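# Complete the machining work order and sort the part

## Task

Act as the cell operator after an unchecked handover from the previous shift. Carry out the work order and place the good part in the good tray. If the part is not good, put it in the rework tray when further machining can still fix it, otherwise in the scrap tray. When finished, the machine and the gauge must both be idle with no alarm standing, the doors must be shut, and nothing loose may remain inside the machine.

## Robot and tools

Robot: two Doosan M1013 arms, left_arm (calibrated base near y +0.665 m) and right_arm (near y -0.619 m). Each carries a Robotiq 140 mm two-finger gripper and a wrist camera. Scene frame: origin on the table top midway between the bases, +x out over the table, +y toward left_arm, +z up. The machining centre is behind the bases, toward -x. Fixed cameras: cam_high, cam_low, cam_machine. Wrist cameras: cam_left_wrist, cam_right_wrist. In the gripper's own axes the fingers point along +z and close along y. end_effector_position is the point between the closed pads. The fingers can fold: a grip near the palm may be loose or may slip, so grip with the outer quarter of the pads.

The row: every arm command is a row of 18 numbers, each in [-1, 1], and it always covers both arms. The first 9 are for left_arm: dx, dy, dz, rx, ry, rz, gripper position, force_limit, speed. The next 9 are the same for right_arm. dx, dy and dz are an offset, not a pose. They count from that arm's Hand target as it stood when the action or move began, along that Hand target's own axes. 1.0 means 0.6 m. rx, ry and rz form one rotation vector, where 1.0 means 180 degrees. Rows within one action all count from the same start, so they do not add up. A new action or call starts from the current Hand target, so sending the same offset again moves the arm further. Six zeros hold the arm at, or re-request, its Hand target. The gripper numbers are absolute commands: position +1 is fully open (140 mm), about -0.8 is where the pads meet, and -1 closes until blocked. force_limit goes from -1 (about 14 N) to +1 (about 58 N); a faster close grips harder. speed goes from -1 (about 30 mm/s) to +1 (about 250 mm/s). A 0 is itself a command, so resend the previous gripper values to leave a gripper unchanged.

execute_actions(actions, cameras): runs its actions in order. Each action can hold rows (up to 15, one per 1/30 s control step), steps (1 to 450, default 15; after the last row the arms keep heading to that row's target), until (conditions on machine or gauge fields, e.g. {"machine":{"queue":["!=","running"]}} or {"all":{"status":"ended"}}), and device commands under "machine" or "gauge". An empty list only reports.

move(target, speed, blend, stop_force, zero, blocking, cameras): straight-line paths. target is one 18-number row or a list of up to 15 rows, with every offset counted from the starting Hand targets. speed is in m/s, 0.002 to 2, default 0.25. blend is in metres. stop_force is in N, 10 to 80, one value for both arms, and ends an arm's path when it meets resistance; only use it very slowly and without turning the gripper. The result adds a move: line (done, off_target, held, fault, etc., plus limits). wait(seconds 0 to 10) lets time run. stop brakes a running move. zoom_image(camera, region [x0,y0,x1,y1] in pixels, at most 504x504) enlarges part of the latest image. show_instructions shows the reference pages, including the work order. read_manual gives licence texts. finished_scene(scene) ends the scene for good.

Machine commands: door open/shut, vise clamp/open, page (work_offsets, tools, program, measuring, position), register plus value (-9999 to 9999, in mm or the register's own unit) with write to enter it, cycle_start, reset, feed_hold, home, probe, tool_set, tool_change, air_blast, stop. A list of up to 8 objects runs one after another. Machine positions are counted from machine zero and are zero or negative. During a cycle the doors stay locked until the spindle stops and the head is up. Gauge commands: clamp open/shut, measure (needs clamp shut and nest all_down; the reading takes about 12 s with the part untouched), blast, stop.

Result lines: positions in metres and quaternions in the scene frame; Hand target (where the next offsets start from); Tool commands; object_status (0 moving, 1 blocked while opening, 2 gripping something, 3 reached the command or the pads met); position_measured in counts (3 open, 230 pads together); joint torques, external torques, flange force; machine fields such as state, door_state, vise_state, alarm, entry, queue, cycles_done, table_x_mm, plus the shown page's registers; gauge fields nest, blocks, clamp_state, measure_answer, message, readings and rows no_1 to no_20 in mm.

Avoid: dropping parts or releasing them while they move, knocking anything off the table, and any contact between the two arms. Do not command targets past firm contact: a force of 144 N or a joint torque limit stops the arm for 10 s. The controller clips each step to 70 mm and 16 degrees from the gripper, so long moves need enough steps or a follow-up. Start rows gently. Keep paths away from an arm's own base. Do not hold loads far out for long, because motors overheat. Never run the machine with the doors blocked or something loose in the vise.

Each tool is called after "Call:" as a command line: name --argument value for each argument, lists and objects as JSON in quotes; but a table of rows of numbers goes row by row, as --pt "numbers of a row", without its own name.

Reference images:

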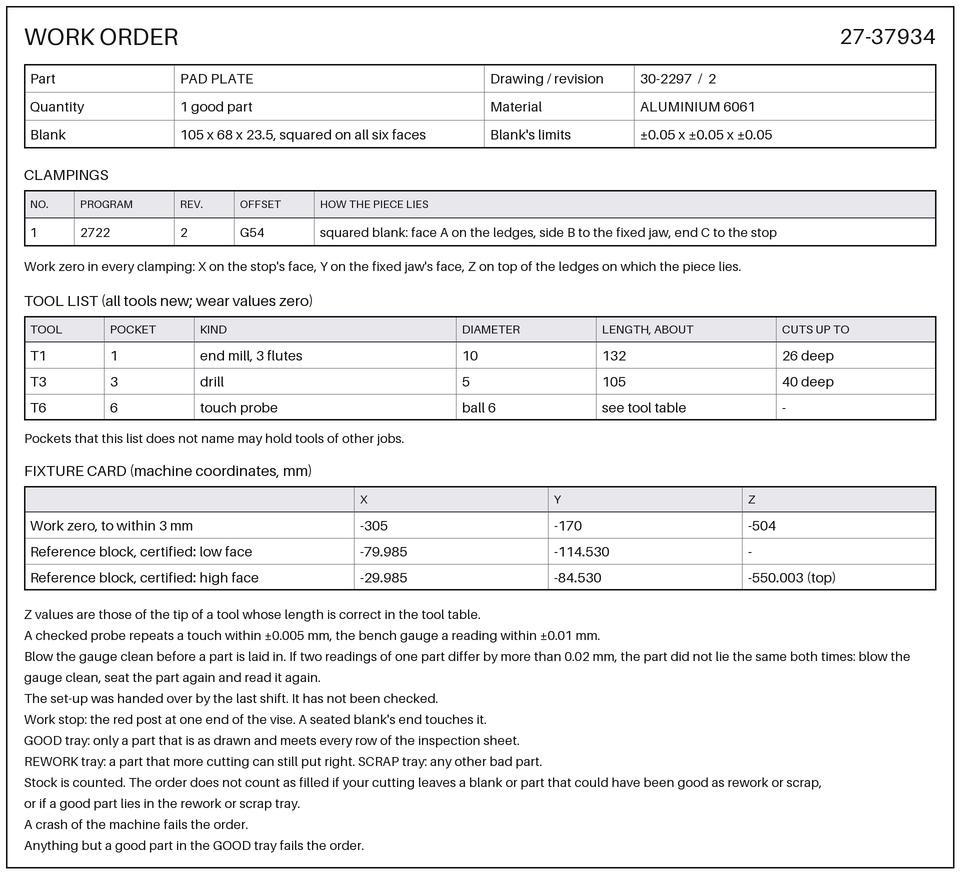

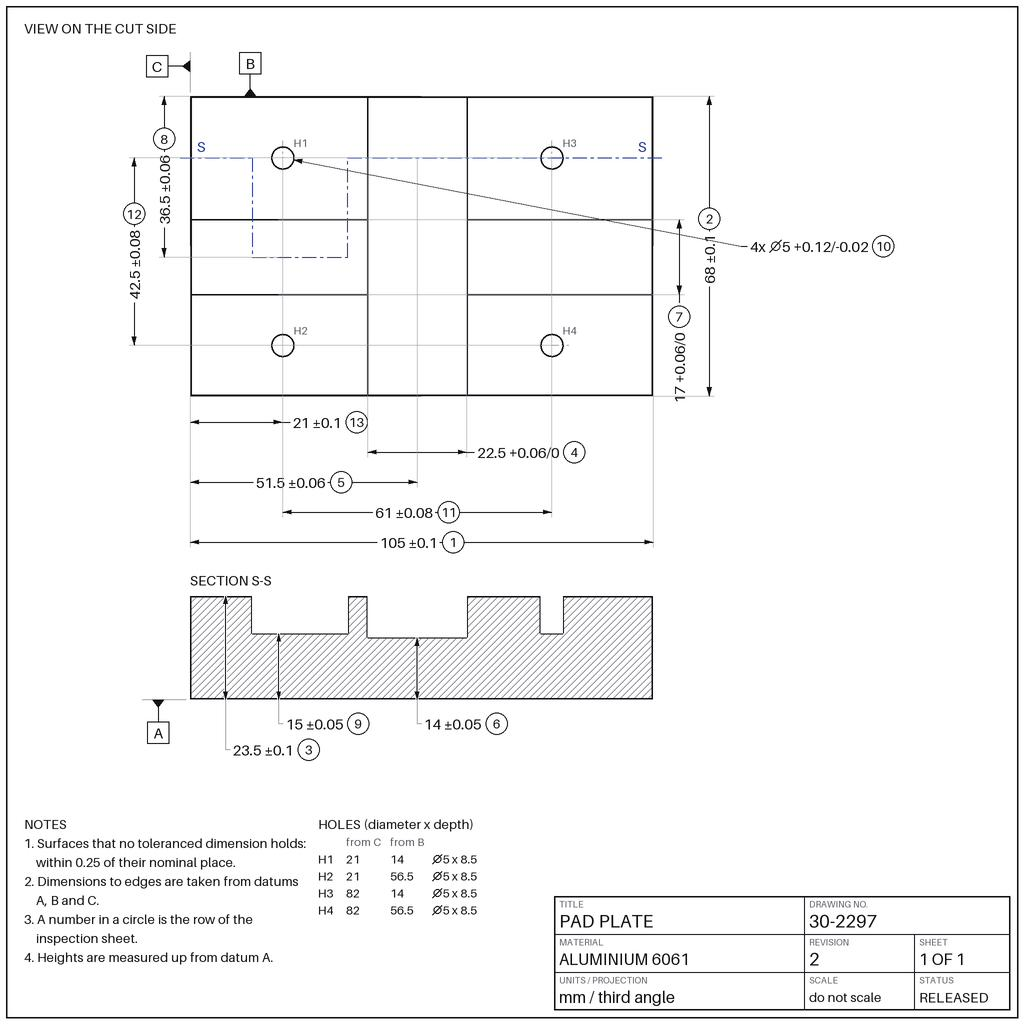

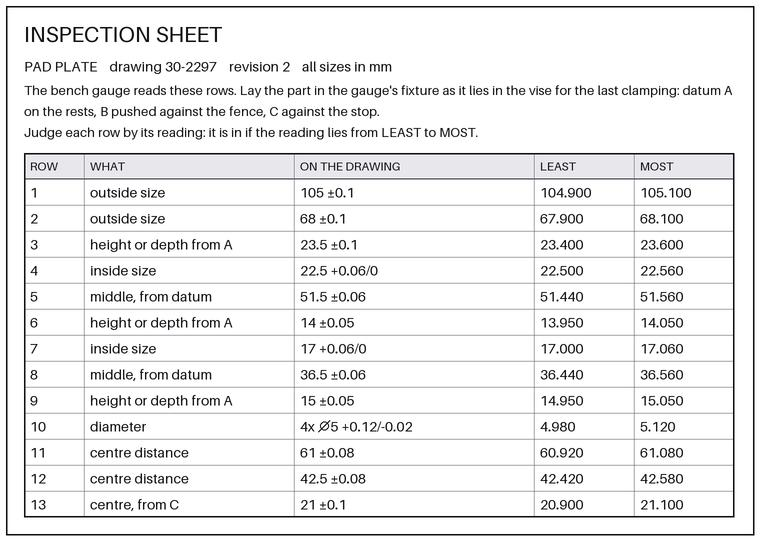

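## Session

Call:
execute_actions --actions '[]'

Call:
execute_actions --actions '[{"machine":{"page":"tools"},"steps":5}]' --cameras '[]'

Call:
execute_actions --actions '[{"machine":{"page":"program"},"steps":5}]' --cameras '[]'

Call:
execute_actions --actions '[{"machine":{"page":"measuring"},"steps":5}]' --cameras '[]'

Scene clock: 0.00 s.
left_arm: end_effector_position=(+0.5050, +0.6296, +0.3691) position_measured=3 object_status=3 end_effector_quat_wxyz=(-0.033, +0.999, -0.017, +0.019) | right_arm: end_effector_position=(+0.4785, -0.5912, +0.3692) position_measured=3 object_status=3 end_effector_quat_wxyz=(+0.000, +0.000, +1.000, +0.000)
Joint positions: left_arm=[-0.195 -0.211 1.886 0.073 1.442 1.383] | right_arm=[-3.002 0.193 -1.87 0 -1.464 1.711]
Joint velocities: within noise
Joint torques (N m): no reading
External joint torques (N m): no reading
Flange force (N): no reading
Hand target: left_arm +0.5050, +0.6296, +0.3691; -0.033, +0.999, -0.017, +0.019 | right_arm +0.4785, -0.5912, +0.3692; +0.000, +0.000, +1.000, +0.000
Tool commands: left_gripper/position=+1.0 left_gripper/force_limit=+1.0 left_gripper/speed=+1.0 right_gripper/position=+1.0 right_gripper/force_limit=+1.0 right_gripper/speed=+1.0
machine.work_offsets: g54_x=-306.503 g54_y=-168.999 g54_z=-502.800 g55_x=+0.000 g55_y=+0.000 g55_z=+0.000 g56_x=+0.000 g56_y=+0.000 g56_z=+0.000
machine: state=idle door_state=shut vise_state=closed_empty cycle_status=done cycles_done=0 table_x_mm=0 spindle_rpm=0 page=work_offsets entry=no_entry entries=0 queue=idle queue_left=0
gauge: nest=all_up blocks=free clamp_state=open readings=0

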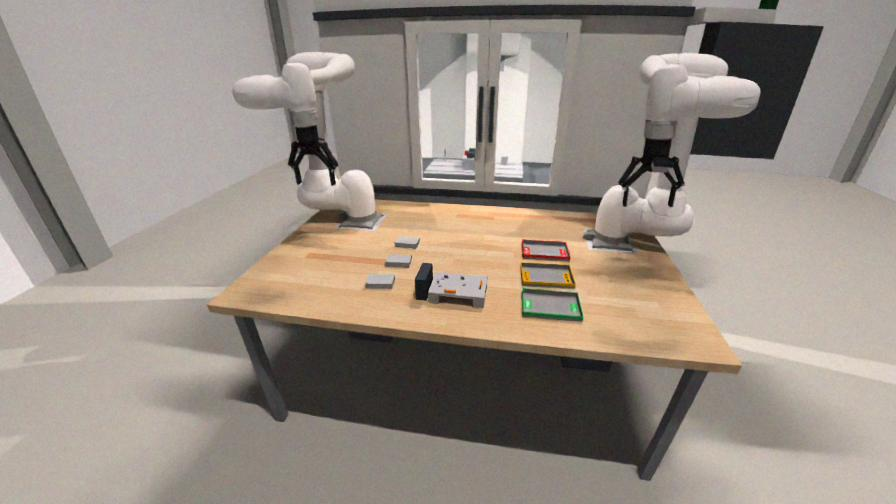

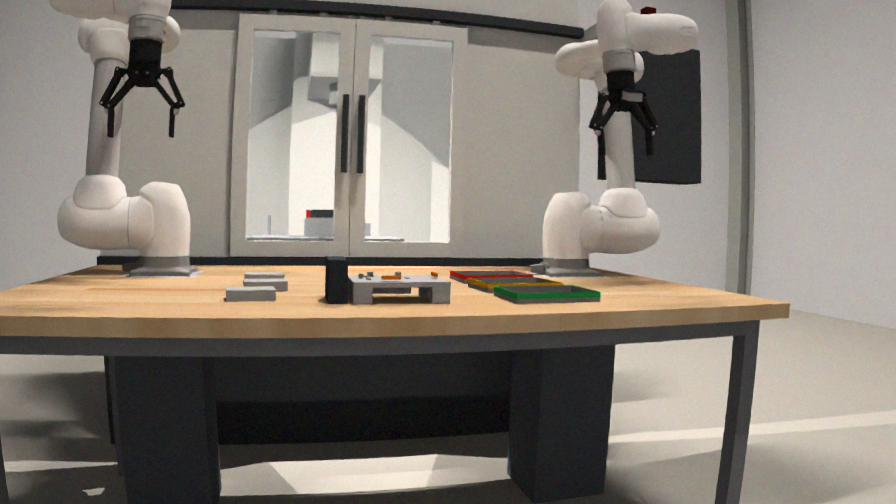

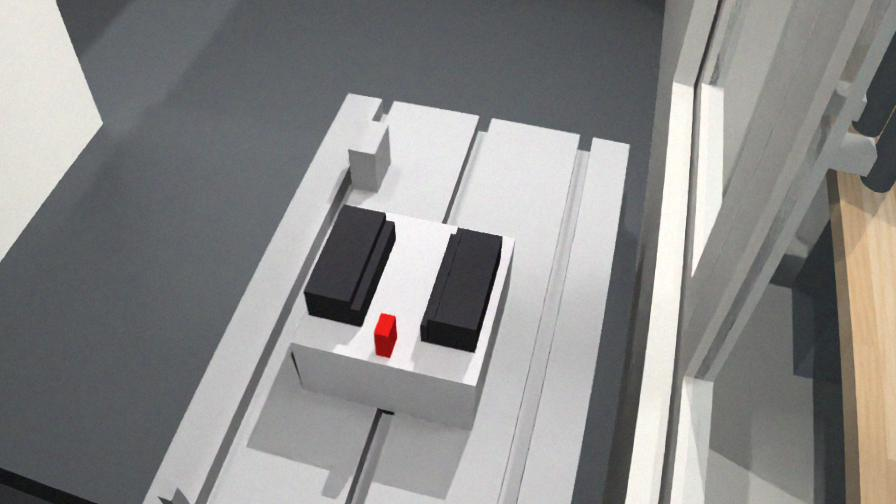

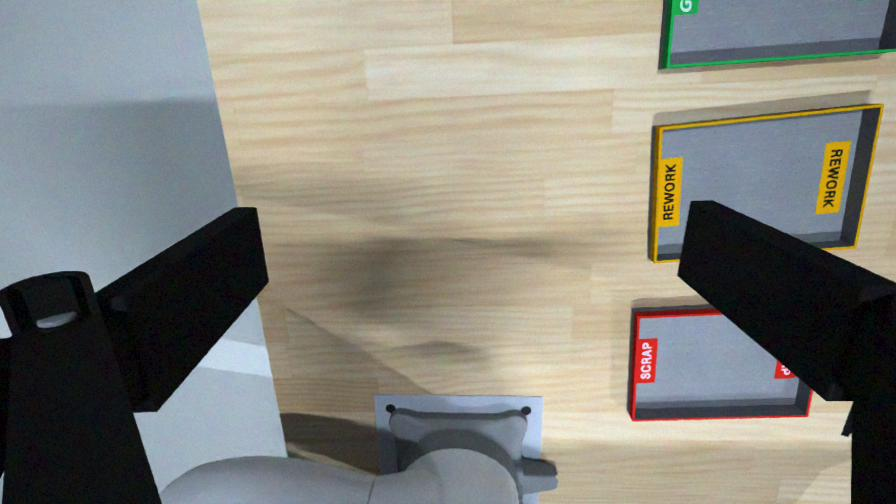

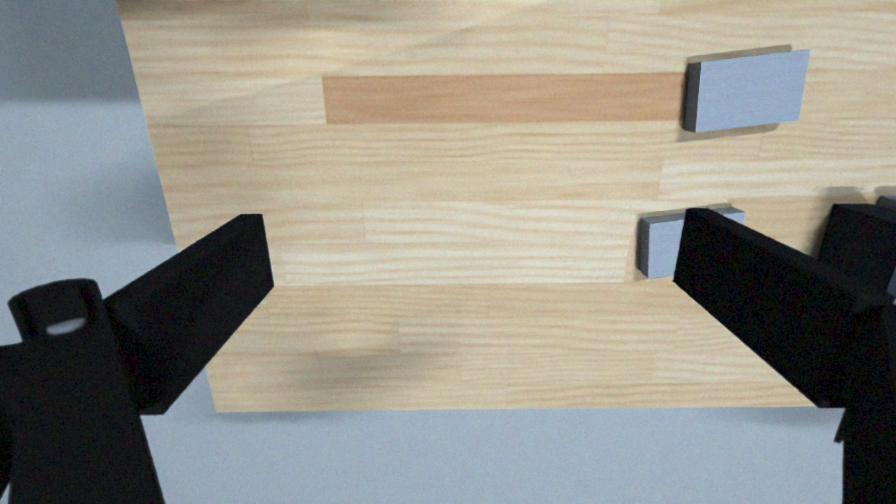

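Scene clock: 0.37 s.
left_arm: end_effector_position=(+0.5050, +0.6296, +0.3691) position_measured=3 object_status=3 end_effector_quat_wxyz=(-0.033, +0.999, -0.017, +0.019) | right_arm: end_effector_position=(+0.4785, -0.5912, +0.3692) position_measured=3 object_status=3 end_effector_quat_wxyz=(+0.000, +0.000, +1.000, +0.000)
Joint positions: left_arm=[-0.195 -0.211 1.886 0.073 1.442 1.383] | right_arm=[-3.002 0.193 -1.87 0 -1.464 1.711]
Joint velocities: within noise
Joint torques (N m): left_arm=[-2.5 -21.92 -40.02 4.35 0.21 0.04] | right_arm=[-3.91 20.98 43.73 -4.35 -0.04 0.28]
External joint torques (N m): left_arm=[2.58 1.51 -1.77 0.11 -0.33 -0.04] | right_arm=[3.85 1.3 -1.26 -0.01 -0.02 -0.28]
Flange force (N): left_arm=[6.1 -5.5 -1.5] | right_arm=[5.0 7.8 1.8]
Hand target: left_arm +0.5050, +0.6296, +0.3691; -0.033, +0.999, -0.017, +0.019 | right_arm +0.4785, -0.5912, +0.3692; +0.000, +0.000, +1.000, +0.000
Tool commands: left_gripper/position=+1.0 left_gripper/force_limit=+1.0 left_gripper/speed=+1.0 right_gripper/position=+1.0 right_gripper/force_limit=+1.0 right_gripper/speed=+1.0
machine.tools: t1_length=+105.381 t1_length_wear=+0.000 t1_diameter=+4.999 t1_diameter_wear=+0.000 t1_pocket=+1.000 t2_length=+122.166 t2_length_wear=+0.000 t2_diameter=+5.995 t2_diameter_wear=+0.000 t2_pocket=+2.000 t3_length=+131.755 t3_length_wear=+0.000 t3_diameter=+9.999 t3_diameter_wear=+0.000 t3_pocket=+3.000 t4_length=+137.707 t4_length_wear=+0.000 t4_diameter=+7.993 t4_diameter_wear=+0.000 t4_pocket=+4.000 t5_length=+114.361 t5_length_wear=+0.000 t5_diameter=+15.991 t5_diameter_wear=+0.000 t5_pocket=+5.000 t6_length=+156.298 t6_length_wear=+0.000 t6_diameter=+6.000 t6_diameter_wear=+0.000 t6_pocket=+6.000
machine: state=idle door_state=shut vise_state=closed_empty cycle_status=done cycles_done=0 table_x_mm=0 spindle_rpm=0 page=tools entry=no_entry entries=0 queue=done queue_left=0
gauge: nest=all_up blocks=free clamp_state=open readings=0
No camera images: "cameras" was empty.

Scene clock: 0.73 s.
left_arm: end_effector_position=(+0.5050, +0.6296, +0.3691) position_measured=3 object_status=3 end_effector_quat_wxyz=(-0.033, +0.999, -0.017, +0.019) | right_arm: end_effector_position=(+0.4785, -0.5912, +0.3692) position_measured=3 object_status=3 end_effector_quat_wxyz=(+0.000, +0.000, +1.000, +0.000)
Joint positions: left_arm=[-0.195 -0.211 1.886 0.073 1.442 1.383] | right_arm=[-3.002 0.193 -1.87 0 -1.464 1.711]
Joint velocities: within noise
Joint torques (N m): left_arm=[-2.44 -21.58 -40.01 4.38 0.16 0.09] | right_arm=[-3.71 20.66 43.83 -4.37 -0.02 0.3]
External joint torques (N m): left_arm=[2.37 1.4 -1.56 0.06 -0.27 -0.09] | right_arm=[3.64 1.62 -1.4 0.01 -0.04 -0.3]
Flange force (N): left_arm=[5.5 -5.0 -1.3] | right_arm=[5.6 7.3 2.0]
Hand target: left_arm +0.5050, +0.6296, +0.3691; -0.033, +0.999, -0.017, +0.019 | right_arm +0.4785, -0.5912, +0.3692; +0.000, +0.000, +1.000, +0.000
Tool commands: left_gripper/position=+1.0 left_gripper/force_limit=+1.0 left_gripper/speed=+1.0 right_gripper/position=+1.0 right_gripper/force_limit=+1.0 right_gripper/speed=+1.0
machine.program: program=+2722 tool_call=+1 tool_in_spindle=+0 program_revision=+2 program_offset=+54 load_peak=+0 stored1_number=+2722 stored1_revision=+2 stored2_number=+4512 stored2_revision=+6 stored3_number=+6824 stored3_revision=+4 stored4_number=+0 stored4_revision=+0 cycles=+0
machine: state=idle door_state=shut vise_state=closed_empty cycle_status=done cycles_done=0 table_x_mm=0 spindle_rpm=0 page=program entry=no_entry entries=0 queue=done queue_left=0
gauge: nest=all_up blocks=free clamp_state=open readings=0
No camera images: "cameras" was empty.

Scene clock: 1.10 s.
left_arm: end_effector_position=(+0.5050, +0.6296, +0.3691) position_measured=3 object_status=3 end_effector_quat_wxyz=(-0.033, +0.999, -0.017, +0.019) | right_arm: end_effector_position=(+0.4785, -0.5912, +0.3692) position_measured=3 object_status=3 end_effector_quat_wxyz=(+0.000, +0.000, +1.000, +0.000)
Joint positions: left_arm=[-0.195 -0.211 1.886 0.073 1.442 1.383] | right_arm=[-3.002 0.193 -1.87 0 -1.464 1.711]
Joint velocities: within noise
Joint torques (N m): left_arm=[-2.25 -21.73 -40.13 4.37 0.18 0.09] | right_arm=[-3.92 20.76 43.94 -4.37 -0.03 0.3]
External joint torques (N m): left_arm=[2.34 1.33 -1.62 0.09 -0.3 -0.1] | right_arm=[3.88 1.6 -1.38 0.01 -0.02 -0.3]
Flange force (N): left_arm=[5.5 -4.9 -1.4] | right_arm=[5.7 7.8 2.0]
Hand target: left_arm +0.5050, +0.6296, +0.3691; -0.033, +0.999, -0.017, +0.019 | right_arm +0.4785, -0.5912, +0.3692; +0.000, +0.000, +1.000, +0.000
Tool commands: left_gripper/position=+1.0 left_gripper/force_limit=+1.0 left_gripper/speed=+1.0 right_gripper/position=+1.0 right_gripper/force_limit=+1.0 right_gripper/speed=+1.0
machine.measuring: probe_x=+0.000 probe_y=+0.000 probe_z=+0.000 probe_move_x=+0.000 probe_move_y=+0.000 probe_move_z=+0.000 probe_radius=+2.900 probe_off_x=+0.000 probe_off_y=+0.000 setter_z=-520.000 probe_touched=+0 probe_found_x=+0.000 probe_found_y=+0.000 probe_found_z=+0.000 set_length=+0.000 set_diameter=+0.000
machine: state=idle door_state=shut vise_state=closed_empty cycle_status=done cycles_done=0 table_x_mm=0 spindle_rpm=0 page=measuring entry=no_entry entries=0 queue=done queue_left=0
gauge: nest=all_up blocks=free clamp_state=open readings=0
No camera images: "cameras" was empty.

Call:
execute_actions --actions '[{"machine":[{"register":"tool_call","value":6,"write":true},{"tool_change":true},{"tool_set":true}],"steps":450,"until":{"machine":{"queue":["!=","running"]}}},{"steps":450,"until":{"machine":{"queue":["!=","running"]}}}]' --cameras '["cam_machine"]'

Scene clock: 40.43 s.
left_arm: end_effector_position=(+0.5050, +0.6296, +0.3691) position_measured=3 object_status=3 end_effector_quat_wxyz=(-0.033, +0.999, -0.017, +0.019) | right_arm: end_effector_position=(+0.4785, -0.5912, +0.3692) position_measured=3 object_status=3 end_effector_quat_wxyz=(+0.000, +0.000, +1.000, +0.000)
Joint positions: left_arm=[-0.195 -0.211 1.886 0.073 1.442 1.383] | right_arm=[-3.002 0.193 -1.87 0 -1.464 1.711]
Joint velocities: within noise
Joint torques (N m): left_arm=[-2.08 -21.8 -40.05 4.34 0.25 0.02] | right_arm=[-3.77 21.02 43.82 -4.36 -0.07 0.3]
External joint torques (N m): left_arm=[2.11 1.45 -1.64 0.11 -0.36 -0.02] | right_arm=[3.58 1.89 -1.37 0 0 -0.3]
External joint torques at the end of the 1st action: left_arm=[2.68 1.25 -1.65 0.09 -0.31 -0.08] | right_arm=[3.69 1.32 -1.28 -0.01 0.01 -0.29]
Flange force (N): left_arm=[5.7 -4.5 -1.3] | right_arm=[6.0 7.1 1.9]
Flange force at the end of the 1st action (N): left_arm=[5.5 -5.7 -1.4] | right_arm=[5.0 7.4 1.9]
Hand target: left_arm +0.5050, +0.6296, +0.3691; -0.033, +0.999, -0.017, +0.019 | right_arm +0.4785, -0.5912, +0.3692; +0.000, +0.000, +1.000, +0.000
Tool commands: left_gripper/position=+1.0 left_gripper/force_limit=+1.0 left_gripper/speed=+1.0 right_gripper/position=+1.0 right_gripper/force_limit=+1.0 right_gripper/speed=+1.0
machine.measuring: probe_x=+0.000 probe_y=+0.000 probe_z=+0.000 probe_move_x=+0.000 probe_move_y=+0.000 probe_move_z=+0.000 probe_radius=+2.900 probe_off_x=+0.000 probe_off_y=+0.000 setter_z=-520.000 probe_touched=+0 probe_found_x=+0.000 probe_found_y=+0.000 probe_found_z=+0.000 set_length=+156.302 set_diameter=+6.000
machine: state=idle door_state=shut vise_state=closed_empty cycle_status=done cycles_done=0 table_x_mm=0 spindle_rpm=0 page=measuring entries=3 queue=done queue_left=0
gauge: nest=all_up blocks=free clamp_state=open readings=0
Images, in order (width x height): cam_machine 896x504.

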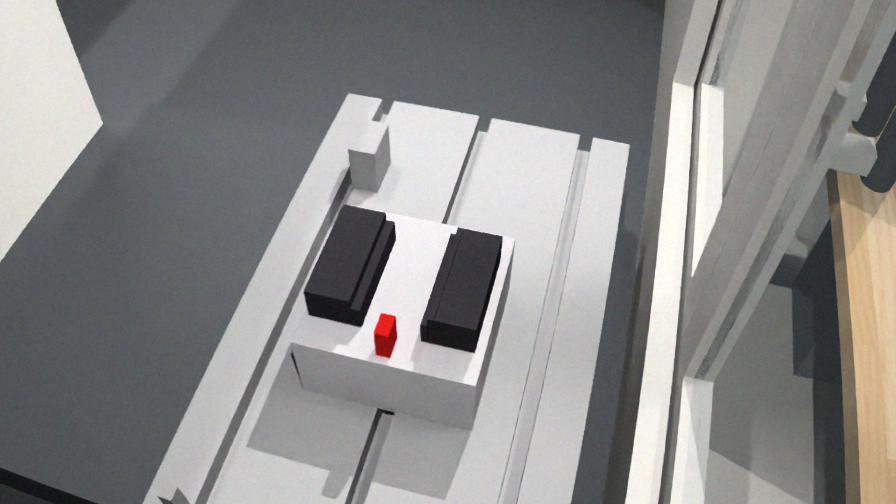

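Call:
execute_actions --actions '[{"machine":[{"register":"probe_x","value":-55,"write":true},{"register":"probe_y","value":-99.5,"write":true},{"register":"probe_z","value":-545,"write":true},{"register":"probe_move_z","value":-10,"write":true},{"probe":true}],"steps":450,"until":{"machine":{"queue":["!=","running"]}}},{"steps":450,"until":{"machine":{"queue":["!=","running"]}}}]' --cameras '[]'

Call:
execute_actions --actions '[{"machine":[{"register":"probe_x","value":-90,"write":true},{"register":"probe_z","value":-556,"write":true},{"register":"probe_move_z","value":0,"write":true},{"register":"probe_move_x","value":12,"write":true},{"probe":true}],"steps":450,"until":{"machine":{"queue":["!=","running"]}}},{"steps":450,"until":{"machine":{"queue":["!=","running"]}}}]' --cameras '[]'

Call:
execute_actions --actions '[{"machine":[{"register":"probe_x","value":-20,"write":true},{"register":"probe_move_x","value":-12,"write":true},{"probe":true}],"steps":450,"until":{"machine":{"queue":["!=","running"]}}},{"steps":450,"until":{"machine":{"queue":["!=","running"]}}}]' --cameras '[]'

Call:
execute_actions --actions '[{"machine":[{"register":"probe_x","value":-55,"write":true},{"register":"probe_y","value":-124.5,"write":true},{"register":"probe_move_x","value":0,"write":true},{"register":"probe_move_y","value":12,"write":true},{"probe":true}],"steps":450,"until":{"machine":{"queue":["!=","running"]}}},{"steps":450,"until":{"machine":{"queue":["!=","running"]}}}]' --cameras '[]'

Call:
execute_actions --actions '[{"machine":[{"register":"probe_y","value":-74.5,"write":true},{"register":"probe_move_y","value":-12,"write":true},{"probe":true}],"steps":450,"until":{"machine":{"queue":["!=","running"]}}},{"steps":450,"until":{"machine":{"queue":["!=","running"]}}}]' --cameras '[]'

Scene clock: 94.60 s.
left_arm: end_effector_position=(+0.5050, +0.6296, +0.3691) position_measured=3 object_status=3 end_effector_quat_wxyz=(-0.033, +0.999, -0.017, +0.019) | right_arm: end_effector_position=(+0.4785, -0.5912, +0.3692) position_measured=3 object_status=3 end_effector_quat_wxyz=(+0.000, +0.000, +1.000, +0.000)
Joint positions: left_arm=[-0.195 -0.211 1.886 0.073 1.442 1.383] | right_arm=[-3.002 0.193 -1.87 0 -1.464 1.711]
Joint velocities: within noise
Joint torques (N m): left_arm=[-2.53 -21.74 -40.05 4.34 0.16 0.08] | right_arm=[-3.61 20.93 43.84 -4.41 -0.06 0.27]
External joint torques (N m): left_arm=[2.54 1.57 -1.47 0.08 -0.27 -0.08] | right_arm=[3.48 1.66 -1.33 0.05 0 -0.27]
External joint torques at the end of the 1st action: left_arm=[2.35 1.44 -1.5 0.1 -0.28 -0.06] | right_arm=[3.77 1.64 -1.51 0 -0.02 -0.3]
Flange force (N): left_arm=[5.7 -5.3 -1.1] | right_arm=[5.6 7.0 1.9]
Flange force at the end of the 1st action (N): left_arm=[5.5 -5.0 -1.2] | right_arm=[5.9 7.6 2.2]
Hand target: left_arm +0.5050, +0.6296, +0.3691; -0.033, +0.999, -0.017, +0.019 | right_arm +0.4785, -0.5912, +0.3692; +0.000, +0.000, +1.000, +0.000
Tool commands: left_gripper/position=+1.0 left_gripper/force_limit=+1.0 left_gripper/speed=+1.0 right_gripper/position=+1.0 right_gripper/force_limit=+1.0 right_gripper/speed=+1.0
machine.measuring: probe_x=-55.000 probe_y=-99.500 probe_z=-545.000 probe_move_x=+0.000 probe_move_y=+0.000 probe_move_z=-10.000 probe_radius=+2.900 probe_off_x=+0.000 probe_off_y=+0.000 setter_z=-520.000 probe_touched=+1 probe_found_x=-55.000 probe_found_y=-99.500 probe_found_z=-550.005 set_length=+156.302 set_diameter=+6.000
machine: state=idle door_state=shut vise_state=closed_empty cycle_status=done cycles_done=0 table_x_mm=0 spindle_rpm=0 page=measuring entries=8 queue=done queue_left=0
gauge: nest=all_up blocks=free clamp_state=open readings=0
No camera images: "cameras" was empty.

Scene clock: 103.33 s.
left_arm: end_effector_position=(+0.5050, +0.6296, +0.3691) position_measured=3 object_status=3 end_effector_quat_wxyz=(-0.033, +0.999, -0.017, +0.019) | right_arm: end_effector_position=(+0.4785, -0.5912, +0.3692) position_measured=3 object_status=3 end_effector_quat_wxyz=(+0.000, +0.000, +1.000, +0.000)
Joint positions: left_arm=[-0.195 -0.211 1.886 0.073 1.442 1.383] | right_arm=[-3.002 0.193 -1.87 0 -1.464 1.711]
Joint velocities: within noise
Joint torques (N m): left_arm=[-2.38 -21.86 -39.97 4.39 0.17 0.1] | right_arm=[-3.51 20.81 43.86 -4.37 -0.02 0.31]
External joint torques (N m): left_arm=[2.23 1.74 -1.64 0.04 -0.28 -0.11] | right_arm=[3.45 1.39 -1.58 0.03 -0.04 -0.31]
External joint torques at the end of the 1st action: left_arm=[2.31 1.75 -1.84 0.11 -0.32 -0.09] | right_arm=[3.74 1.67 -1.12 0 0 -0.28]
Flange force (N): left_arm=[6.1 -4.6 -1.3] | right_arm=[5.4 6.8 2.3]
Flange force at the end of the 1st action (N): left_arm=[6.5 -4.8 -1.6] | right_arm=[5.4 7.6 1.6]
Hand target: left_arm +0.5050, +0.6296, +0.3691; -0.033, +0.999, -0.017, +0.019 | right_arm +0.4785, -0.5912, +0.3692; +0.000, +0.000, +1.000, +0.000
Tool commands: left_gripper/position=+1.0 left_gripper/force_limit=+1.0 left_gripper/speed=+1.0 right_gripper/position=+1.0 right_gripper/force_limit=+1.0 right_gripper/speed=+1.0
machine.measuring: probe_x=-90.000 probe_y=-99.500 probe_z=-556.000 probe_move_x=+12.000 probe_move_y=+0.000 probe_move_z=+0.000 probe_radius=+2.900 probe_off_x=+0.000 probe_off_y=+0.000 setter_z=-520.000 probe_touched=+1 probe_found_x=-80.076 probe_found_y=-99.500 probe_found_z=-556.000 set_length=+156.302 set_diameter=+6.000
machine: state=idle door_state=shut vise_state=closed_empty cycle_status=done cycles_done=0 table_x_mm=0 spindle_rpm=0 page=measuring entries=13 queue=done queue_left=0
gauge: nest=all_up blocks=free clamp_state=open readings=0
No camera images: "cameras" was empty.

Scene clock: 111.93 s.
left_arm: end_effector_position=(+0.5050, +0.6296, +0.3691) position_measured=3 object_status=3 end_effector_quat_wxyz=(-0.033, +0.999, -0.017, +0.019) | right_arm: end_effector_position=(+0.4785, -0.5912, +0.3692) position_measured=3 object_status=3 end_effector_quat_wxyz=(+0.000, +0.000, +1.000, +0.000)
Joint positions: left_arm=[-0.195 -0.211 1.886 0.073 1.442 1.383] | right_arm=[-3.002 0.193 -1.87 0 -1.464 1.711]
Joint velocities: within noise
Joint torques (N m): left_arm=[-2.4 -21.88 -40.04 4.39 0.17 0.02] | right_arm=[-3.75 20.79 43.77 -4.39 -0.06 0.31]
External joint torques (N m): left_arm=[2.31 1.69 -1.58 0.05 -0.28 -0.02] | right_arm=[3.77 0.94 -1.48 0.04 0.01 -0.31]
External joint torques at the end of the 1st action: left_arm=[2.69 1.09 -1.68 0.05 -0.29 -0.03] | right_arm=[3.74 1.03 -1.38 0.03 0.01 -0.29]
Flange force (N): left_arm=[6.0 -4.9 -1.3] | right_arm=[4.6 7.6 2.3]
Flange force at the end of the 1st action (N): left_arm=[5.3 -5.9 -1.5] | right_arm=[4.7 7.6 2.1]
Hand target: left_arm +0.5050, +0.6296, +0.3691; -0.033, +0.999, -0.017, +0.019 | right_arm +0.4785, -0.5912, +0.3692; +0.000, +0.000, +1.000, +0.000
Tool commands: left_gripper/position=+1.0 left_gripper/force_limit=+1.0 left_gripper/speed=+1.0 right_gripper/position=+1.0 right_gripper/force_limit=+1.0 right_gripper/speed=+1.0
machine.measuring: probe_x=-20.000 probe_y=-99.500 probe_z=-556.000 probe_move_x=-12.000 probe_move_y=+0.000 probe_move_z=+0.000 probe_radius=+2.900 probe_off_x=+0.000 probe_off_y=+0.000 setter_z=-520.000 probe_touched=+1 probe_found_x=-29.895 probe_found_y=-99.500 probe_found_z=-556.000 set_length=+156.302 set_diameter=+6.000
machine: state=idle door_state=shut vise_state=closed_empty cycle_status=done cycles_done=0 table_x_mm=0 spindle_rpm=0 page=measuring entries=16 queue=done queue_left=0
gauge: nest=all_up blocks=free clamp_state=open readings=0
No camera images: "cameras" was empty.

Scene clock: 120.87 s.
left_arm: end_effector_position=(+0.5050, +0.6296, +0.3691) position_measured=3 object_status=3 end_effector_quat_wxyz=(-0.033, +0.999, -0.017, +0.019) | right_arm: end_effector_position=(+0.4785, -0.5912, +0.3692) position_measured=3 object_status=3 end_effector_quat_wxyz=(+0.000, +0.000, +1.000, +0.000)
Joint positions: left_arm=[-0.195 -0.211 1.886 0.073 1.442 1.383] | right_arm=[-3.002 0.193 -1.87 0 -1.464 1.711]
Joint velocities: within noise
Joint torques (N m): left_arm=[-2.05 -21.69 -39.89 4.33 0.19 0.03] | right_arm=[-3.91 20.93 43.81 -4.38 -0.06 0.3]
External joint torques (N m): left_arm=[1.98 1.62 -1.62 0.1 -0.3 -0.04] | right_arm=[3.8 1.68 -1.17 0 0 -0.3]
External joint torques at the end of the 1st action: left_arm=[2.37 1.41 -1.93 0.12 -0.3 -0.06] | right_arm=[3.58 1.61 -1.29 0.02 -0.03 -0.29]
Flange force (N): left_arm=[5.8 -4.2 -1.4] | right_arm=[5.5 7.7 1.6]
Flange force at the end of the 1st action (N): left_arm=[6.0 -5.0 -1.8] | right_arm=[5.5 7.2 1.8]
Hand target: left_arm +0.5050, +0.6296, +0.3691; -0.033, +0.999, -0.017, +0.019 | right_arm +0.4785, -0.5912, +0.3692; +0.000, +0.000, +1.000, +0.000
Tool commands: left_gripper/position=+1.0 left_gripper/force_limit=+1.0 left_gripper/speed=+1.0 right_gripper/position=+1.0 right_gripper/force_limit=+1.0 right_gripper/speed=+1.0
machine.measuring: probe_x=-55.000 probe_y=-124.500 probe_z=-556.000 probe_move_x=+0.000 probe_move_y=+12.000 probe_move_z=+0.000 probe_radius=+2.900 probe_off_x=+0.000 probe_off_y=+0.000 setter_z=-520.000 probe_touched=+1 probe_found_x=-55.000 probe_found_y=-114.619 probe_found_z=-556.000 set_length=+156.302 set_diameter=+6.000
machine: state=idle door_state=shut vise_state=closed_empty cycle_status=done cycles_done=0 table_x_mm=0 spindle_rpm=0 page=measuring entries=21 queue=done queue_left=0
gauge: nest=all_up blocks=free clamp_state=open readings=0
No camera images: "cameras" was empty.

Scene clock: 129.27 s.
left_arm: end_effector_position=(+0.5050, +0.6296, +0.3691) position_measured=3 object_status=3 end_effector_quat_wxyz=(-0.033, +0.999, -0.017, +0.019) | right_arm: end_effector_position=(+0.4785, -0.5912, +0.3692) position_measured=3 object_status=3 end_effector_quat_wxyz=(+0.000, +0.000, +1.000, +0.000)
Joint positions: left_arm=[-0.195 -0.211 1.886 0.073 1.442 1.383] | right_arm=[-3.002 0.193 -1.87 0 -1.464 1.711]
Joint velocities: within noise
Joint torques (N m): left_arm=[-2.2 -21.62 -40.08 4.41 0.15 0.1] | right_arm=[-3.5 21.16 43.81 -4.37 -0.05 0.32]
External joint torques (N m): left_arm=[2.18 1.52 -1.39 0.02 -0.26 -0.11] | right_arm=[3.37 1.48 -1.3 0 -0.01 -0.32]
External joint torques at the end of the 1st action: left_arm=[2.48 1.62 -1.46 0.06 -0.35 -0.08] | right_arm=[3.86 1.49 -1.57 0.02 -0.02 -0.28]
Flange force (N): left_arm=[5.4 -4.5 -1.0] | right_arm=[5.2 6.7 1.9]
Flange force at the end of the 1st action (N): left_arm=[5.8 -5.2 -0.9] | right_arm=[5.7 7.8 2.3]
Hand target: left_arm +0.5050, +0.6296, +0.3691; -0.033, +0.999, -0.017, +0.019 | right_arm +0.4785, -0.5912, +0.3692; +0.000, +0.000, +1.000, +0.000
Tool commands: left_gripper/position=+1.0 left_gripper/force_limit=+1.0 left_gripper/speed=+1.0 right_gripper/position=+1.0 right_gripper/force_limit=+1.0 right_gripper/speed=+1.0
machine.measuring: probe_x=-55.000 probe_y=-74.500 probe_z=-556.000 probe_move_x=+0.000 probe_move_y=-12.000 probe_move_z=+0.000 probe_radius=+2.900 probe_off_x=+0.000 probe_off_y=+0.000 setter_z=-520.000 probe_touched=+1 probe_found_x=-55.000 probe_found_y=-84.440 probe_found_z=-556.000 set_length=+156.302 set_diameter=+6.000
machine: state=idle door_state=shut vise_state=closed_empty cycle_status=done cycles_done=0 table_x_mm=0 spindle_rpm=0 page=measuring entries=24 queue=done queue_left=0
gauge: nest=all_up blocks=free clamp_state=open readings=0
No camera images: "cameras" was empty.

Call:
execute_actions --actions '[{"machine":[{"register":"probe_radius","value":2.990,"write":true},{"air_blast":true}],"steps":300,"until":{"machine":{"queue":["!=","running"]}}}]' --cameras '["cam_machine"]'

Call:
zoom_image --camera "cam_machine" --region '[280, 180, 540, 420]'

Scene clock: 142.43 s.
left_arm: end_effector_position=(+0.5050, +0.6296, +0.3691) position_measured=3 object_status=3 end_effector_quat_wxyz=(-0.033, +0.999, -0.017, +0.019) | right_arm: end_effector_position=(+0.4785, -0.5912, +0.3692) position_measured=3 object_status=3 end_effector_quat_wxyz=(+0.000, +0.000, +1.000, +0.000)
Joint positions: left_arm=[-0.195 -0.211 1.886 0.073 1.442 1.383] | right_arm=[-3.002 0.193 -1.87 0 -1.464 1.711]
Joint velocities: within noise
Joint torques (N m): left_arm=[-2.29 -21.9 -40.07 4.34 0.19 0.08] | right_arm=[-3.78 20.97 43.73 -4.38 -0.04 0.27]
External joint torques (N m): left_arm=[2.19 1.7 -1.62 0.11 -0.3 -0.08] | right_arm=[3.71 1.19 -1.41 0.03 -0.03 -0.27]
Flange force (N): left_arm=[6.0 -4.5 -1.3] | right_arm=[5.0 7.5 2.1]
Hand target: left_arm +0.5050, +0.6296, +0.3691; -0.033, +0.999, -0.017, +0.019 | right_arm +0.4785, -0.5912, +0.3692; +0.000, +0.000, +1.000, +0.000
Tool commands: left_gripper/position=+1.0 left_gripper/force_limit=+1.0 left_gripper/speed=+1.0 right_gripper/position=+1.0 right_gripper/force_limit=+1.0 right_gripper/speed=+1.0
machine.measuring: probe_x=-55.000 probe_y=-74.500 probe_z=-556.000 probe_move_x=+0.000 probe_move_y=-12.000 probe_move_z=+0.000 probe_radius=+2.990 probe_off_x=+0.000 probe_off_y=+0.000 setter_z=-520.000 probe_touched=+1 probe_found_x=-55.000 probe_found_y=-84.440 probe_found_z=-556.000 set_length=+156.302 set_diameter=+6.000
machine: state=idle door_state=shut vise_state=closed_empty cycle_status=done cycles_done=0 table_x_mm=0 spindle_rpm=0 page=measuring entries=26 queue=done queue_left=0
gauge: nest=all_up blocks=free clamp_state=open readings=0
Images, in order (width x height): cam_machine 896x504.

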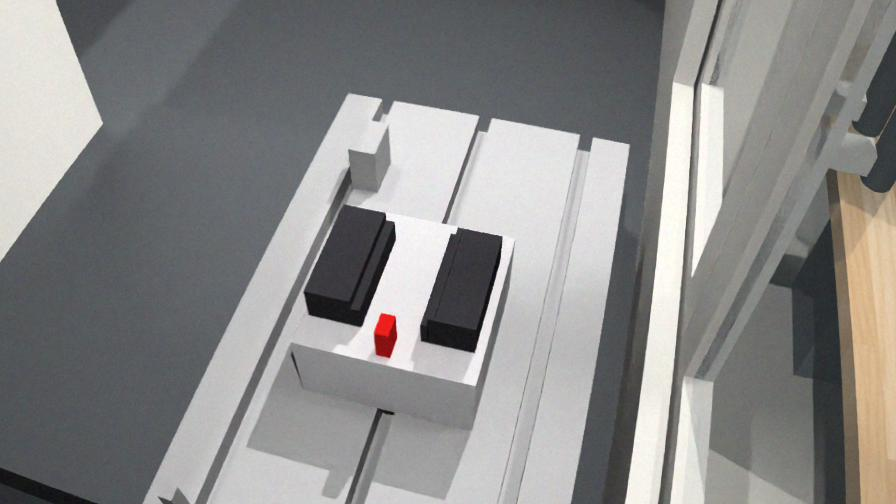

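Scaled by 1.938.

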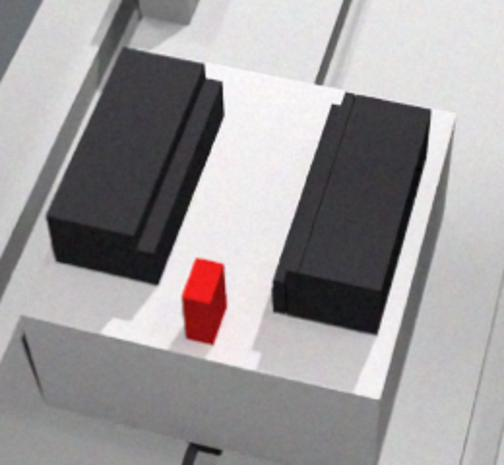

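Call:
execute_actions --actions '[{"machine":[{"register":"probe_x","value":-250,"write":true},{"register":"probe_y","value":-176,"write":true},{"register":"probe_z","value":-492,"write":true},{"register":"probe_move_y","value":0,"write":true},{"register":"probe_move_z","value":-16,"write":true},{"probe":true}],"steps":450,"until":{"machine":{"queue":["!=","running"]}}},{"steps":450,"until":{"machine":{"queue":["!=","running"]}}}]' --cameras '[]'

Scene clock: 164.20 s.
left_arm: end_effector_position=(+0.5050, +0.6296, +0.3691) position_measured=3 object_status=3 end_effector_quat_wxyz=(-0.033, +0.999, -0.017, +0.019) | right_arm: end_effector_position=(+0.4785, -0.5912, +0.3692) position_measured=3 object_status=3 end_effector_quat_wxyz=(+0.000, +0.000, +1.000, +0.000)
Joint positions: left_arm=[-0.195 -0.211 1.886 0.073 1.442 1.383] | right_arm=[-3.002 0.193 -1.87 0 -1.464 1.711]
Joint velocities: within noise
Joint torques (N m): left_arm=[-2.26 -21.65 -40.05 4.37 0.23 0.06] | right_arm=[-3.8 20.9 43.8 -4.39 -0.07 0.29]
External joint torques (N m): left_arm=[2.45 1.27 -1.68 0.1 -0.34 -0.06] | right_arm=[3.64 1.81 -1.33 0.03 0.01 -0.29]
External joint torques at the end of the 1st action: left_arm=[2.45 1.47 -1.56 0.09 -0.28 -0.07] | right_arm=[3.7 1.56 -1.69 0.03 -0.02 -0.32]
Flange force (N): left_arm=[5.5 -5.2 -1.4] | right_arm=[5.9 7.3 1.9]
Flange force at the end of the 1st action (N): left_arm=[5.7 -5.2 -1.3] | right_arm=[5.9 7.4 2.5]
Hand target: left_arm +0.5050, +0.6296, +0.3691; -0.033, +0.999, -0.017, +0.019 | right_arm +0.4785, -0.5912, +0.3692; +0.000, +0.000, +1.000, +0.000
Tool commands: left_gripper/position=+1.0 left_gripper/force_limit=+1.0 left_gripper/speed=+1.0 right_gripper/position=+1.0 right_gripper/force_limit=+1.0 right_gripper/speed=+1.0
machine.measuring: probe_x=-250.000 probe_y=-176.000 probe_z=-492.000 probe_move_x=+0.000 probe_move_y=+0.000 probe_move_z=-16.000 probe_radius=+2.990 probe_off_x=+0.000 probe_off_y=+0.000 setter_z=-520.000 probe_touched=+1 probe_found_x=-250.000 probe_found_y=-176.000 probe_found_z=-502.801 set_length=+156.302 set_diameter=+6.000
machine: state=idle door_state=shut vise_state=closed_empty cycle_status=done cycles_done=0 table_x_mm=0 spindle_rpm=0 page=measuring entries=32 queue=done queue_left=0
gauge: nest=all_up blocks=free clamp_state=open readings=0
No camera images: "cameras" was empty.

Call:
execute_actions --actions '[{"machine":[{"register":"probe_x","value":-225,"write":true},{"register":"probe_y","value":-177,"write":true},{"register":"probe_move_z","value":-14,"write":true},{"probe":true}],"steps":450,"until":{"machine":{"queue":["!=","running"]}}},{"steps":450,"until":{"machine":{"queue":["!=","running"]}}}]' --cameras '[]'

Call:
execute_actions --actions '[{"machine":[{"register":"probe_z","value":-501.3,"write":true},{"register":"probe_move_z","value":0,"write":true},{"register":"probe_move_y","value":12,"write":true},{"probe":true}],"steps":450,"until":{"machine":{"queue":["!=","running"]}}},{"steps":450,"until":{"machine":{"queue":["!=","running"]}}}]' --cameras '[]'

Call:
execute_actions --actions '[{"machine":[{"register":"probe_x","value":-260,"write":true},{"probe":true}],"steps":450,"until":{"machine":{"queue":["!=","running"]}}},{"steps":450,"until":{"machine":{"queue":["!=","running"]}}}]' --cameras '[]'

Scene clock: 183.60 s.
left_arm: end_effector_position=(+0.5050, +0.6296, +0.3691) position_measured=3 object_status=3 end_effector_quat_wxyz=(-0.033, +0.999, -0.017, +0.019) | right_arm: end_effector_position=(+0.4785, -0.5912, +0.3692) position_measured=3 object_status=3 end_effector_quat_wxyz=(+0.000, +0.000, +1.000, +0.000)
Joint positions: left_arm=[-0.195 -0.211 1.886 0.073 1.442 1.383] | right_arm=[-3.002 0.193 -1.87 0 -1.464 1.711]
Joint velocities: within noise
Joint torques (N m): left_arm=[-2.54 -21.86 -40.09 4.35 0.19 0.09] | right_arm=[-3.63 21.01 43.79 -4.32 -0.07 0.33]
External joint torques (N m): left_arm=[2.61 1.5 -1.65 0.1 -0.31 -0.09] | right_arm=[3.56 1.26 -1.34 -0.03 0.02 -0.33]
External joint torques at the end of the 1st action: left_arm=[2.53 1.32 -1.6 0.12 -0.32 -0.08] | right_arm=[3.63 1.33 -1.56 0.02 0 -0.29]
Flange force (N): left_arm=[5.9 -5.5 -1.3] | right_arm=[4.9 7.1 2.0]
Flange force at the end of the 1st action (N): left_arm=[5.5 -5.4 -1.3] | right_arm=[5.4 7.3 2.3]
Hand target: left_arm +0.5050, +0.6296, +0.3691; -0.033, +0.999, -0.017, +0.019 | right_arm +0.4785, -0.5912, +0.3692; +0.000, +0.000, +1.000, +0.000
Tool commands: left_gripper/position=+1.0 left_gripper/force_limit=+1.0 left_gripper/speed=+1.0 right_gripper/position=+1.0 right_gripper/force_limit=+1.0 right_gripper/speed=+1.0
machine.measuring: probe_x=-225.000 probe_y=-177.000 probe_z=-492.000 probe_move_x=+0.000 probe_move_y=+0.000 probe_move_z=-14.000 probe_radius=+2.990 probe_off_x=+0.000 probe_off_y=+0.000 setter_z=-520.000 probe_touched=+1 probe_found_x=-225.000 probe_found_y=-177.000 probe_found_z=-502.799 set_length=+156.302 set_diameter=+6.000
machine: state=idle door_state=shut vise_state=closed_empty cycle_status=done cycles_done=0 table_x_mm=0 spindle_rpm=0 page=measuring entries=36 queue=done queue_left=0
gauge: nest=all_up blocks=free clamp_state=open readings=0
No camera images: "cameras" was empty.

Scene clock: 191.37 s.
left_arm: end_effector_position=(+0.5050, +0.6296, +0.3691) position_measured=3 object_status=3 end_effector_quat_wxyz=(-0.033, +0.999, -0.017, +0.019) | right_arm: end_effector_position=(+0.4785, -0.5912, +0.3692) position_measured=3 object_status=3 end_effector_quat_wxyz=(+0.000, +0.000, +1.000, +0.000)
Joint positions: left_arm=[-0.195 -0.211 1.886 0.073 1.442 1.383] | right_arm=[-3.002 0.193 -1.87 0 -1.464 1.711]
Joint velocities: within noise
Joint torques (N m): left_arm=[-2.19 -21.78 -40.04 4.37 0.16 0.06] | right_arm=[-3.71 20.85 43.72 -4.39 -0.08 0.31]
External joint torques (N m): left_arm=[2.19 1.56 -1.58 0.08 -0.28 -0.06] | right_arm=[3.65 1.42 -1.32 0.04 0.02 -0.31]
External joint torques at the end of the 1st action: left_arm=[2.47 1.55 -1.61 0.08 -0.3 -0.06] | right_arm=[3.74 1.76 -1.26 0 -0.02 -0.3]
Flange force (N): left_arm=[5.7 -4.6 -1.3] | right_arm=[5.2 7.3 2.0]
Flange force at the end of the 1st action (N): left_arm=[5.9 -5.2 -1.3] | right_arm=[5.7 7.5 1.7]
Hand target: left_arm +0.5050, +0.6296, +0.3691; -0.033, +0.999, -0.017, +0.019 | right_arm +0.4785, -0.5912, +0.3692; +0.000, +0.000, +1.000, +0.000
Tool commands: left_gripper/position=+1.0 left_gripper/force_limit=+1.0 left_gripper/speed=+1.0 right_gripper/position=+1.0 right_gripper/force_limit=+1.0 right_gripper/speed=+1.0
machine.measuring: probe_x=-225.000 probe_y=-177.000 probe_z=-501.300 probe_move_x=+0.000 probe_move_y=+12.000 probe_move_z=+0.000 probe_radius=+2.990 probe_off_x=+0.000 probe_off_y=+0.000 setter_z=-520.000 probe_touched=+1 probe_found_x=-225.000 probe_found_y=-169.002 probe_found_z=-501.300 set_length=+156.302 set_diameter=+6.000
machine: state=idle door_state=shut vise_state=closed_empty cycle_status=done cycles_done=0 table_x_mm=0 spindle_rpm=0 page=measuring entries=40 queue=done queue_left=0
gauge: nest=all_up blocks=free clamp_state=open readings=0
No camera images: "cameras" was empty.

Scene clock: 198.80 s.
left_arm: end_effector_position=(+0.5050, +0.6296, +0.3691) position_measured=3 object_status=3 end_effector_quat_wxyz=(-0.033, +0.999, -0.017, +0.019) | right_arm: end_effector_position=(+0.4785, -0.5912, +0.3692) position_measured=3 object_status=3 end_effector_quat_wxyz=(+0.000, +0.000, +1.000, +0.000)
Joint positions: left_arm=[-0.195 -0.211 1.886 0.073 1.442 1.383] | right_arm=[-3.002 0.193 -1.87 0 -1.464 1.711]
Joint velocities: within noise
Joint torques (N m): left_arm=[-2.26 -21.55 -39.98 4.37 0.22 0.07] | right_arm=[-3.75 20.68 43.87 -4.35 -0.05 0.29]
External joint torques (N m): left_arm=[2.23 1.29 -1.64 0.06 -0.34 -0.07] | right_arm=[3.71 1.42 -1.45 -0.01 -0.01 -0.29]
External joint torques at the end of the 1st action: left_arm=[2.2 1.6 -1.68 0.1 -0.33 -0.04] | right_arm=[3.5 1.3 -1.44 0 -0.03 -0.29]
Flange force (N): left_arm=[5.4 -4.7 -1.4] | right_arm=[5.4 7.5 2.1]
Flange force at the end of the 1st action (N): left_arm=[6.0 -4.7 -1.4] | right_arm=[5.1 7.0 2.1]
Hand target: left_arm +0.5050, +0.6296, +0.3691; -0.033, +0.999, -0.017, +0.019 | right_arm +0.4785, -0.5912, +0.3692; +0.000, +0.000, +1.000, +0.000
Tool commands: left_gripper/position=+1.0 left_gripper/force_limit=+1.0 left_gripper/speed=+1.0 right_gripper/position=+1.0 right_gripper/force_limit=+1.0 right_gripper/speed=+1.0
machine.measuring: probe_x=-260.000 probe_y=-177.000 probe_z=-501.300 probe_move_x=+0.000 probe_move_y=+12.000 probe_move_z=+0.000 probe_radius=+2.990 probe_off_x=+0.000 probe_off_y=+0.000 setter_z=-520.000 probe_touched=+1 probe_found_x=-260.000 probe_found_y=-169.001 probe_found_z=-501.300 set_length=+156.302 set_diameter=+6.000
machine: state=idle door_state=shut vise_state=closed_empty cycle_status=done cycles_done=0 table_x_mm=0 spindle_rpm=0 page=measuring entries=42 queue=done queue_left=0
gauge: nest=all_up blocks=free clamp_state=open readings=0
No camera images: "cameras" was empty.

Call:
execute_actions --actions '[{"machine":[{"register":"probe_x","value":-294,"write":true},{"register":"probe_y","value":-201,"write":true},{"register":"probe_z","value":-502,"write":true},{"register":"probe_move_y","value":0,"write":true},{"register":"probe_move_x","value":-18,"write":true},{"probe":true}],"steps":450,"until":{"machine":{"queue":["!=","running"]}}},{"steps":450,"until":{"machine":{"queue":["!=","running"]}}}]' --cameras '[]'

Call:
execute_actions --actions '[{"machine":[{"register":"probe_y","value":-198,"write":true},{"register":"probe_z","value":-498,"write":true},{"probe":true}],"steps":450,"until":{"machine":{"queue":["!=","running"]}}},{"steps":450,"until":{"machine":{"queue":["!=","running"]}}}]' --cameras '[]'

Scene clock: 227.20 s.
left_arm: end_effector_position=(+0.5050, +0.6296, +0.3691) position_measured=3 object_status=3 end_effector_quat_wxyz=(-0.033, +0.999, -0.017, +0.019) | right_arm: end_effector_position=(+0.4785, -0.5912, +0.3692) position_measured=3 object_status=3 end_effector_quat_wxyz=(+0.000, +0.000, +1.000, +0.000)
Joint positions: left_arm=[-0.195 -0.211 1.886 0.073 1.442 1.383] | right_arm=[-3.002 0.193 -1.87 0 -1.464 1.711]
Joint velocities: within noise
Joint torques (N m): left_arm=[-2.41 -21.5 -40.01 4.37 0.18 0.06] | right_arm=[-3.91 20.77 43.82 -4.36 -0.02 0.28]
External joint torques (N m): left_arm=[2.54 1.27 -1.53 0.07 -0.28 -0.07] | right_arm=[3.7 2.13 -1.31 0 -0.04 -0.28]
External joint torques at the end of the 1st action: left_arm=[2.58 1.32 -1.62 0.07 -0.3 -0.09] | right_arm=[3.76 1.73 -1.33 0.03 -0.05 -0.32]
Flange force (N): left_arm=[5.3 -5.4 -1.2] | right_arm=[6.4 7.4 1.7]
Flange force at the end of the 1st action (N): left_arm=[5.5 -5.5 -1.3] | right_arm=[5.8 7.5 1.8]
Hand target: left_arm +0.5050, +0.6296, +0.3691; -0.033, +0.999, -0.017, +0.019 | right_arm +0.4785, -0.5912, +0.3692; +0.000, +0.000, +1.000, +0.000
Tool commands: left_gripper/position=+1.0 left_gripper/force_limit=+1.0 left_gripper/speed=+1.0 right_gripper/position=+1.0 right_gripper/force_limit=+1.0 right_gripper/speed=+1.0
machine.measuring: probe_x=-294.000 probe_y=-201.000 probe_z=-502.000 probe_move_x=-18.000 probe_move_y=+0.000 probe_move_z=+0.000 probe_radius=+2.990 probe_off_x=+0.000 probe_off_y=+0.000 setter_z=-520.000 probe_touched=+1 probe_found_x=-306.501 probe_found_y=-201.000 probe_found_z=-502.000 set_length=+156.302 set_diameter=+6.000
machine: state=idle door_state=shut vise_state=closed_empty cycle_status=done cycles_done=0 table_x_mm=0 spindle_rpm=0 page=measuring entries=48 queue=done queue_left=0
gauge: nest=all_up blocks=free clamp_state=open readings=0
No camera images: "cameras" was empty.

Scene clock: 235.57 s.
left_arm: end_effector_position=(+0.5050, +0.6296, +0.3691) position_measured=3 object_status=3 end_effector_quat_wxyz=(-0.033, +0.999, -0.017, +0.019) | right_arm: end_effector_position=(+0.4785, -0.5912, +0.3692) position_measured=3 object_status=3 end_effector_quat_wxyz=(+0.000, +0.000, +1.000, +0.000)
Joint positions: left_arm=[-0.195 -0.211 1.886 0.073 1.442 1.383] | right_arm=[-3.002 0.193 -1.87 0 -1.464 1.711]
Joint velocities: within noise
Joint torques (N m): left_arm=[-2.48 -21.8 -40.04 4.36 0.18 0.03] | right_arm=[-4.08 20.84 43.85 -4.39 -0.05 0.3]
External joint torques (N m): left_arm=[2.48 1.53 -1.64 0.09 -0.3 -0.03] | right_arm=[3.97 1.63 -1.38 0.02 -0.02 -0.3]
External joint torques at the end of the 1st action: left_arm=[2.3 1.62 -1.54 0.06 -0.32 -0.06] | right_arm=[3.72 1.88 -1.37 -0.01 -0.02 -0.29]
Flange force (N): left_arm=[5.9 -5.3 -1.3] | right_arm=[5.7 8.0 2.0]
Flange force at the end of the 1st action (N): left_arm=[5.8 -4.8 -1.1] | right_arm=[6.1 7.5 1.9]
Hand target: left_arm +0.5050, +0.6296, +0.3691; -0.033, +0.999, -0.017, +0.019 | right_arm +0.4785, -0.5912, +0.3692; +0.000, +0.000, +1.000, +0.000
Tool commands: left_gripper/position=+1.0 left_gripper/force_limit=+1.0 left_gripper/speed=+1.0 right_gripper/position=+1.0 right_gripper/force_limit=+1.0 right_gripper/speed=+1.0
machine.measuring: probe_x=-294.000 probe_y=-198.000 probe_z=-498.000 probe_move_x=-18.000 probe_move_y=+0.000 probe_move_z=+0.000 probe_radius=+2.990 probe_off_x=+0.000 probe_off_y=+0.000 setter_z=-520.000 probe_touched=+1 probe_found_x=-306.499 probe_found_y=-198.000 probe_found_z=-498.000 set_length=+156.302 set_diameter=+6.000
machine: state=idle door_state=shut vise_state=closed_empty cycle_status=done cycles_done=0 table_x_mm=0 spindle_rpm=0 page=measuring entries=51 queue=done queue_left=0
gauge: nest=all_up blocks=free clamp_state=open readings=0
No camera images: "cameras" was empty.


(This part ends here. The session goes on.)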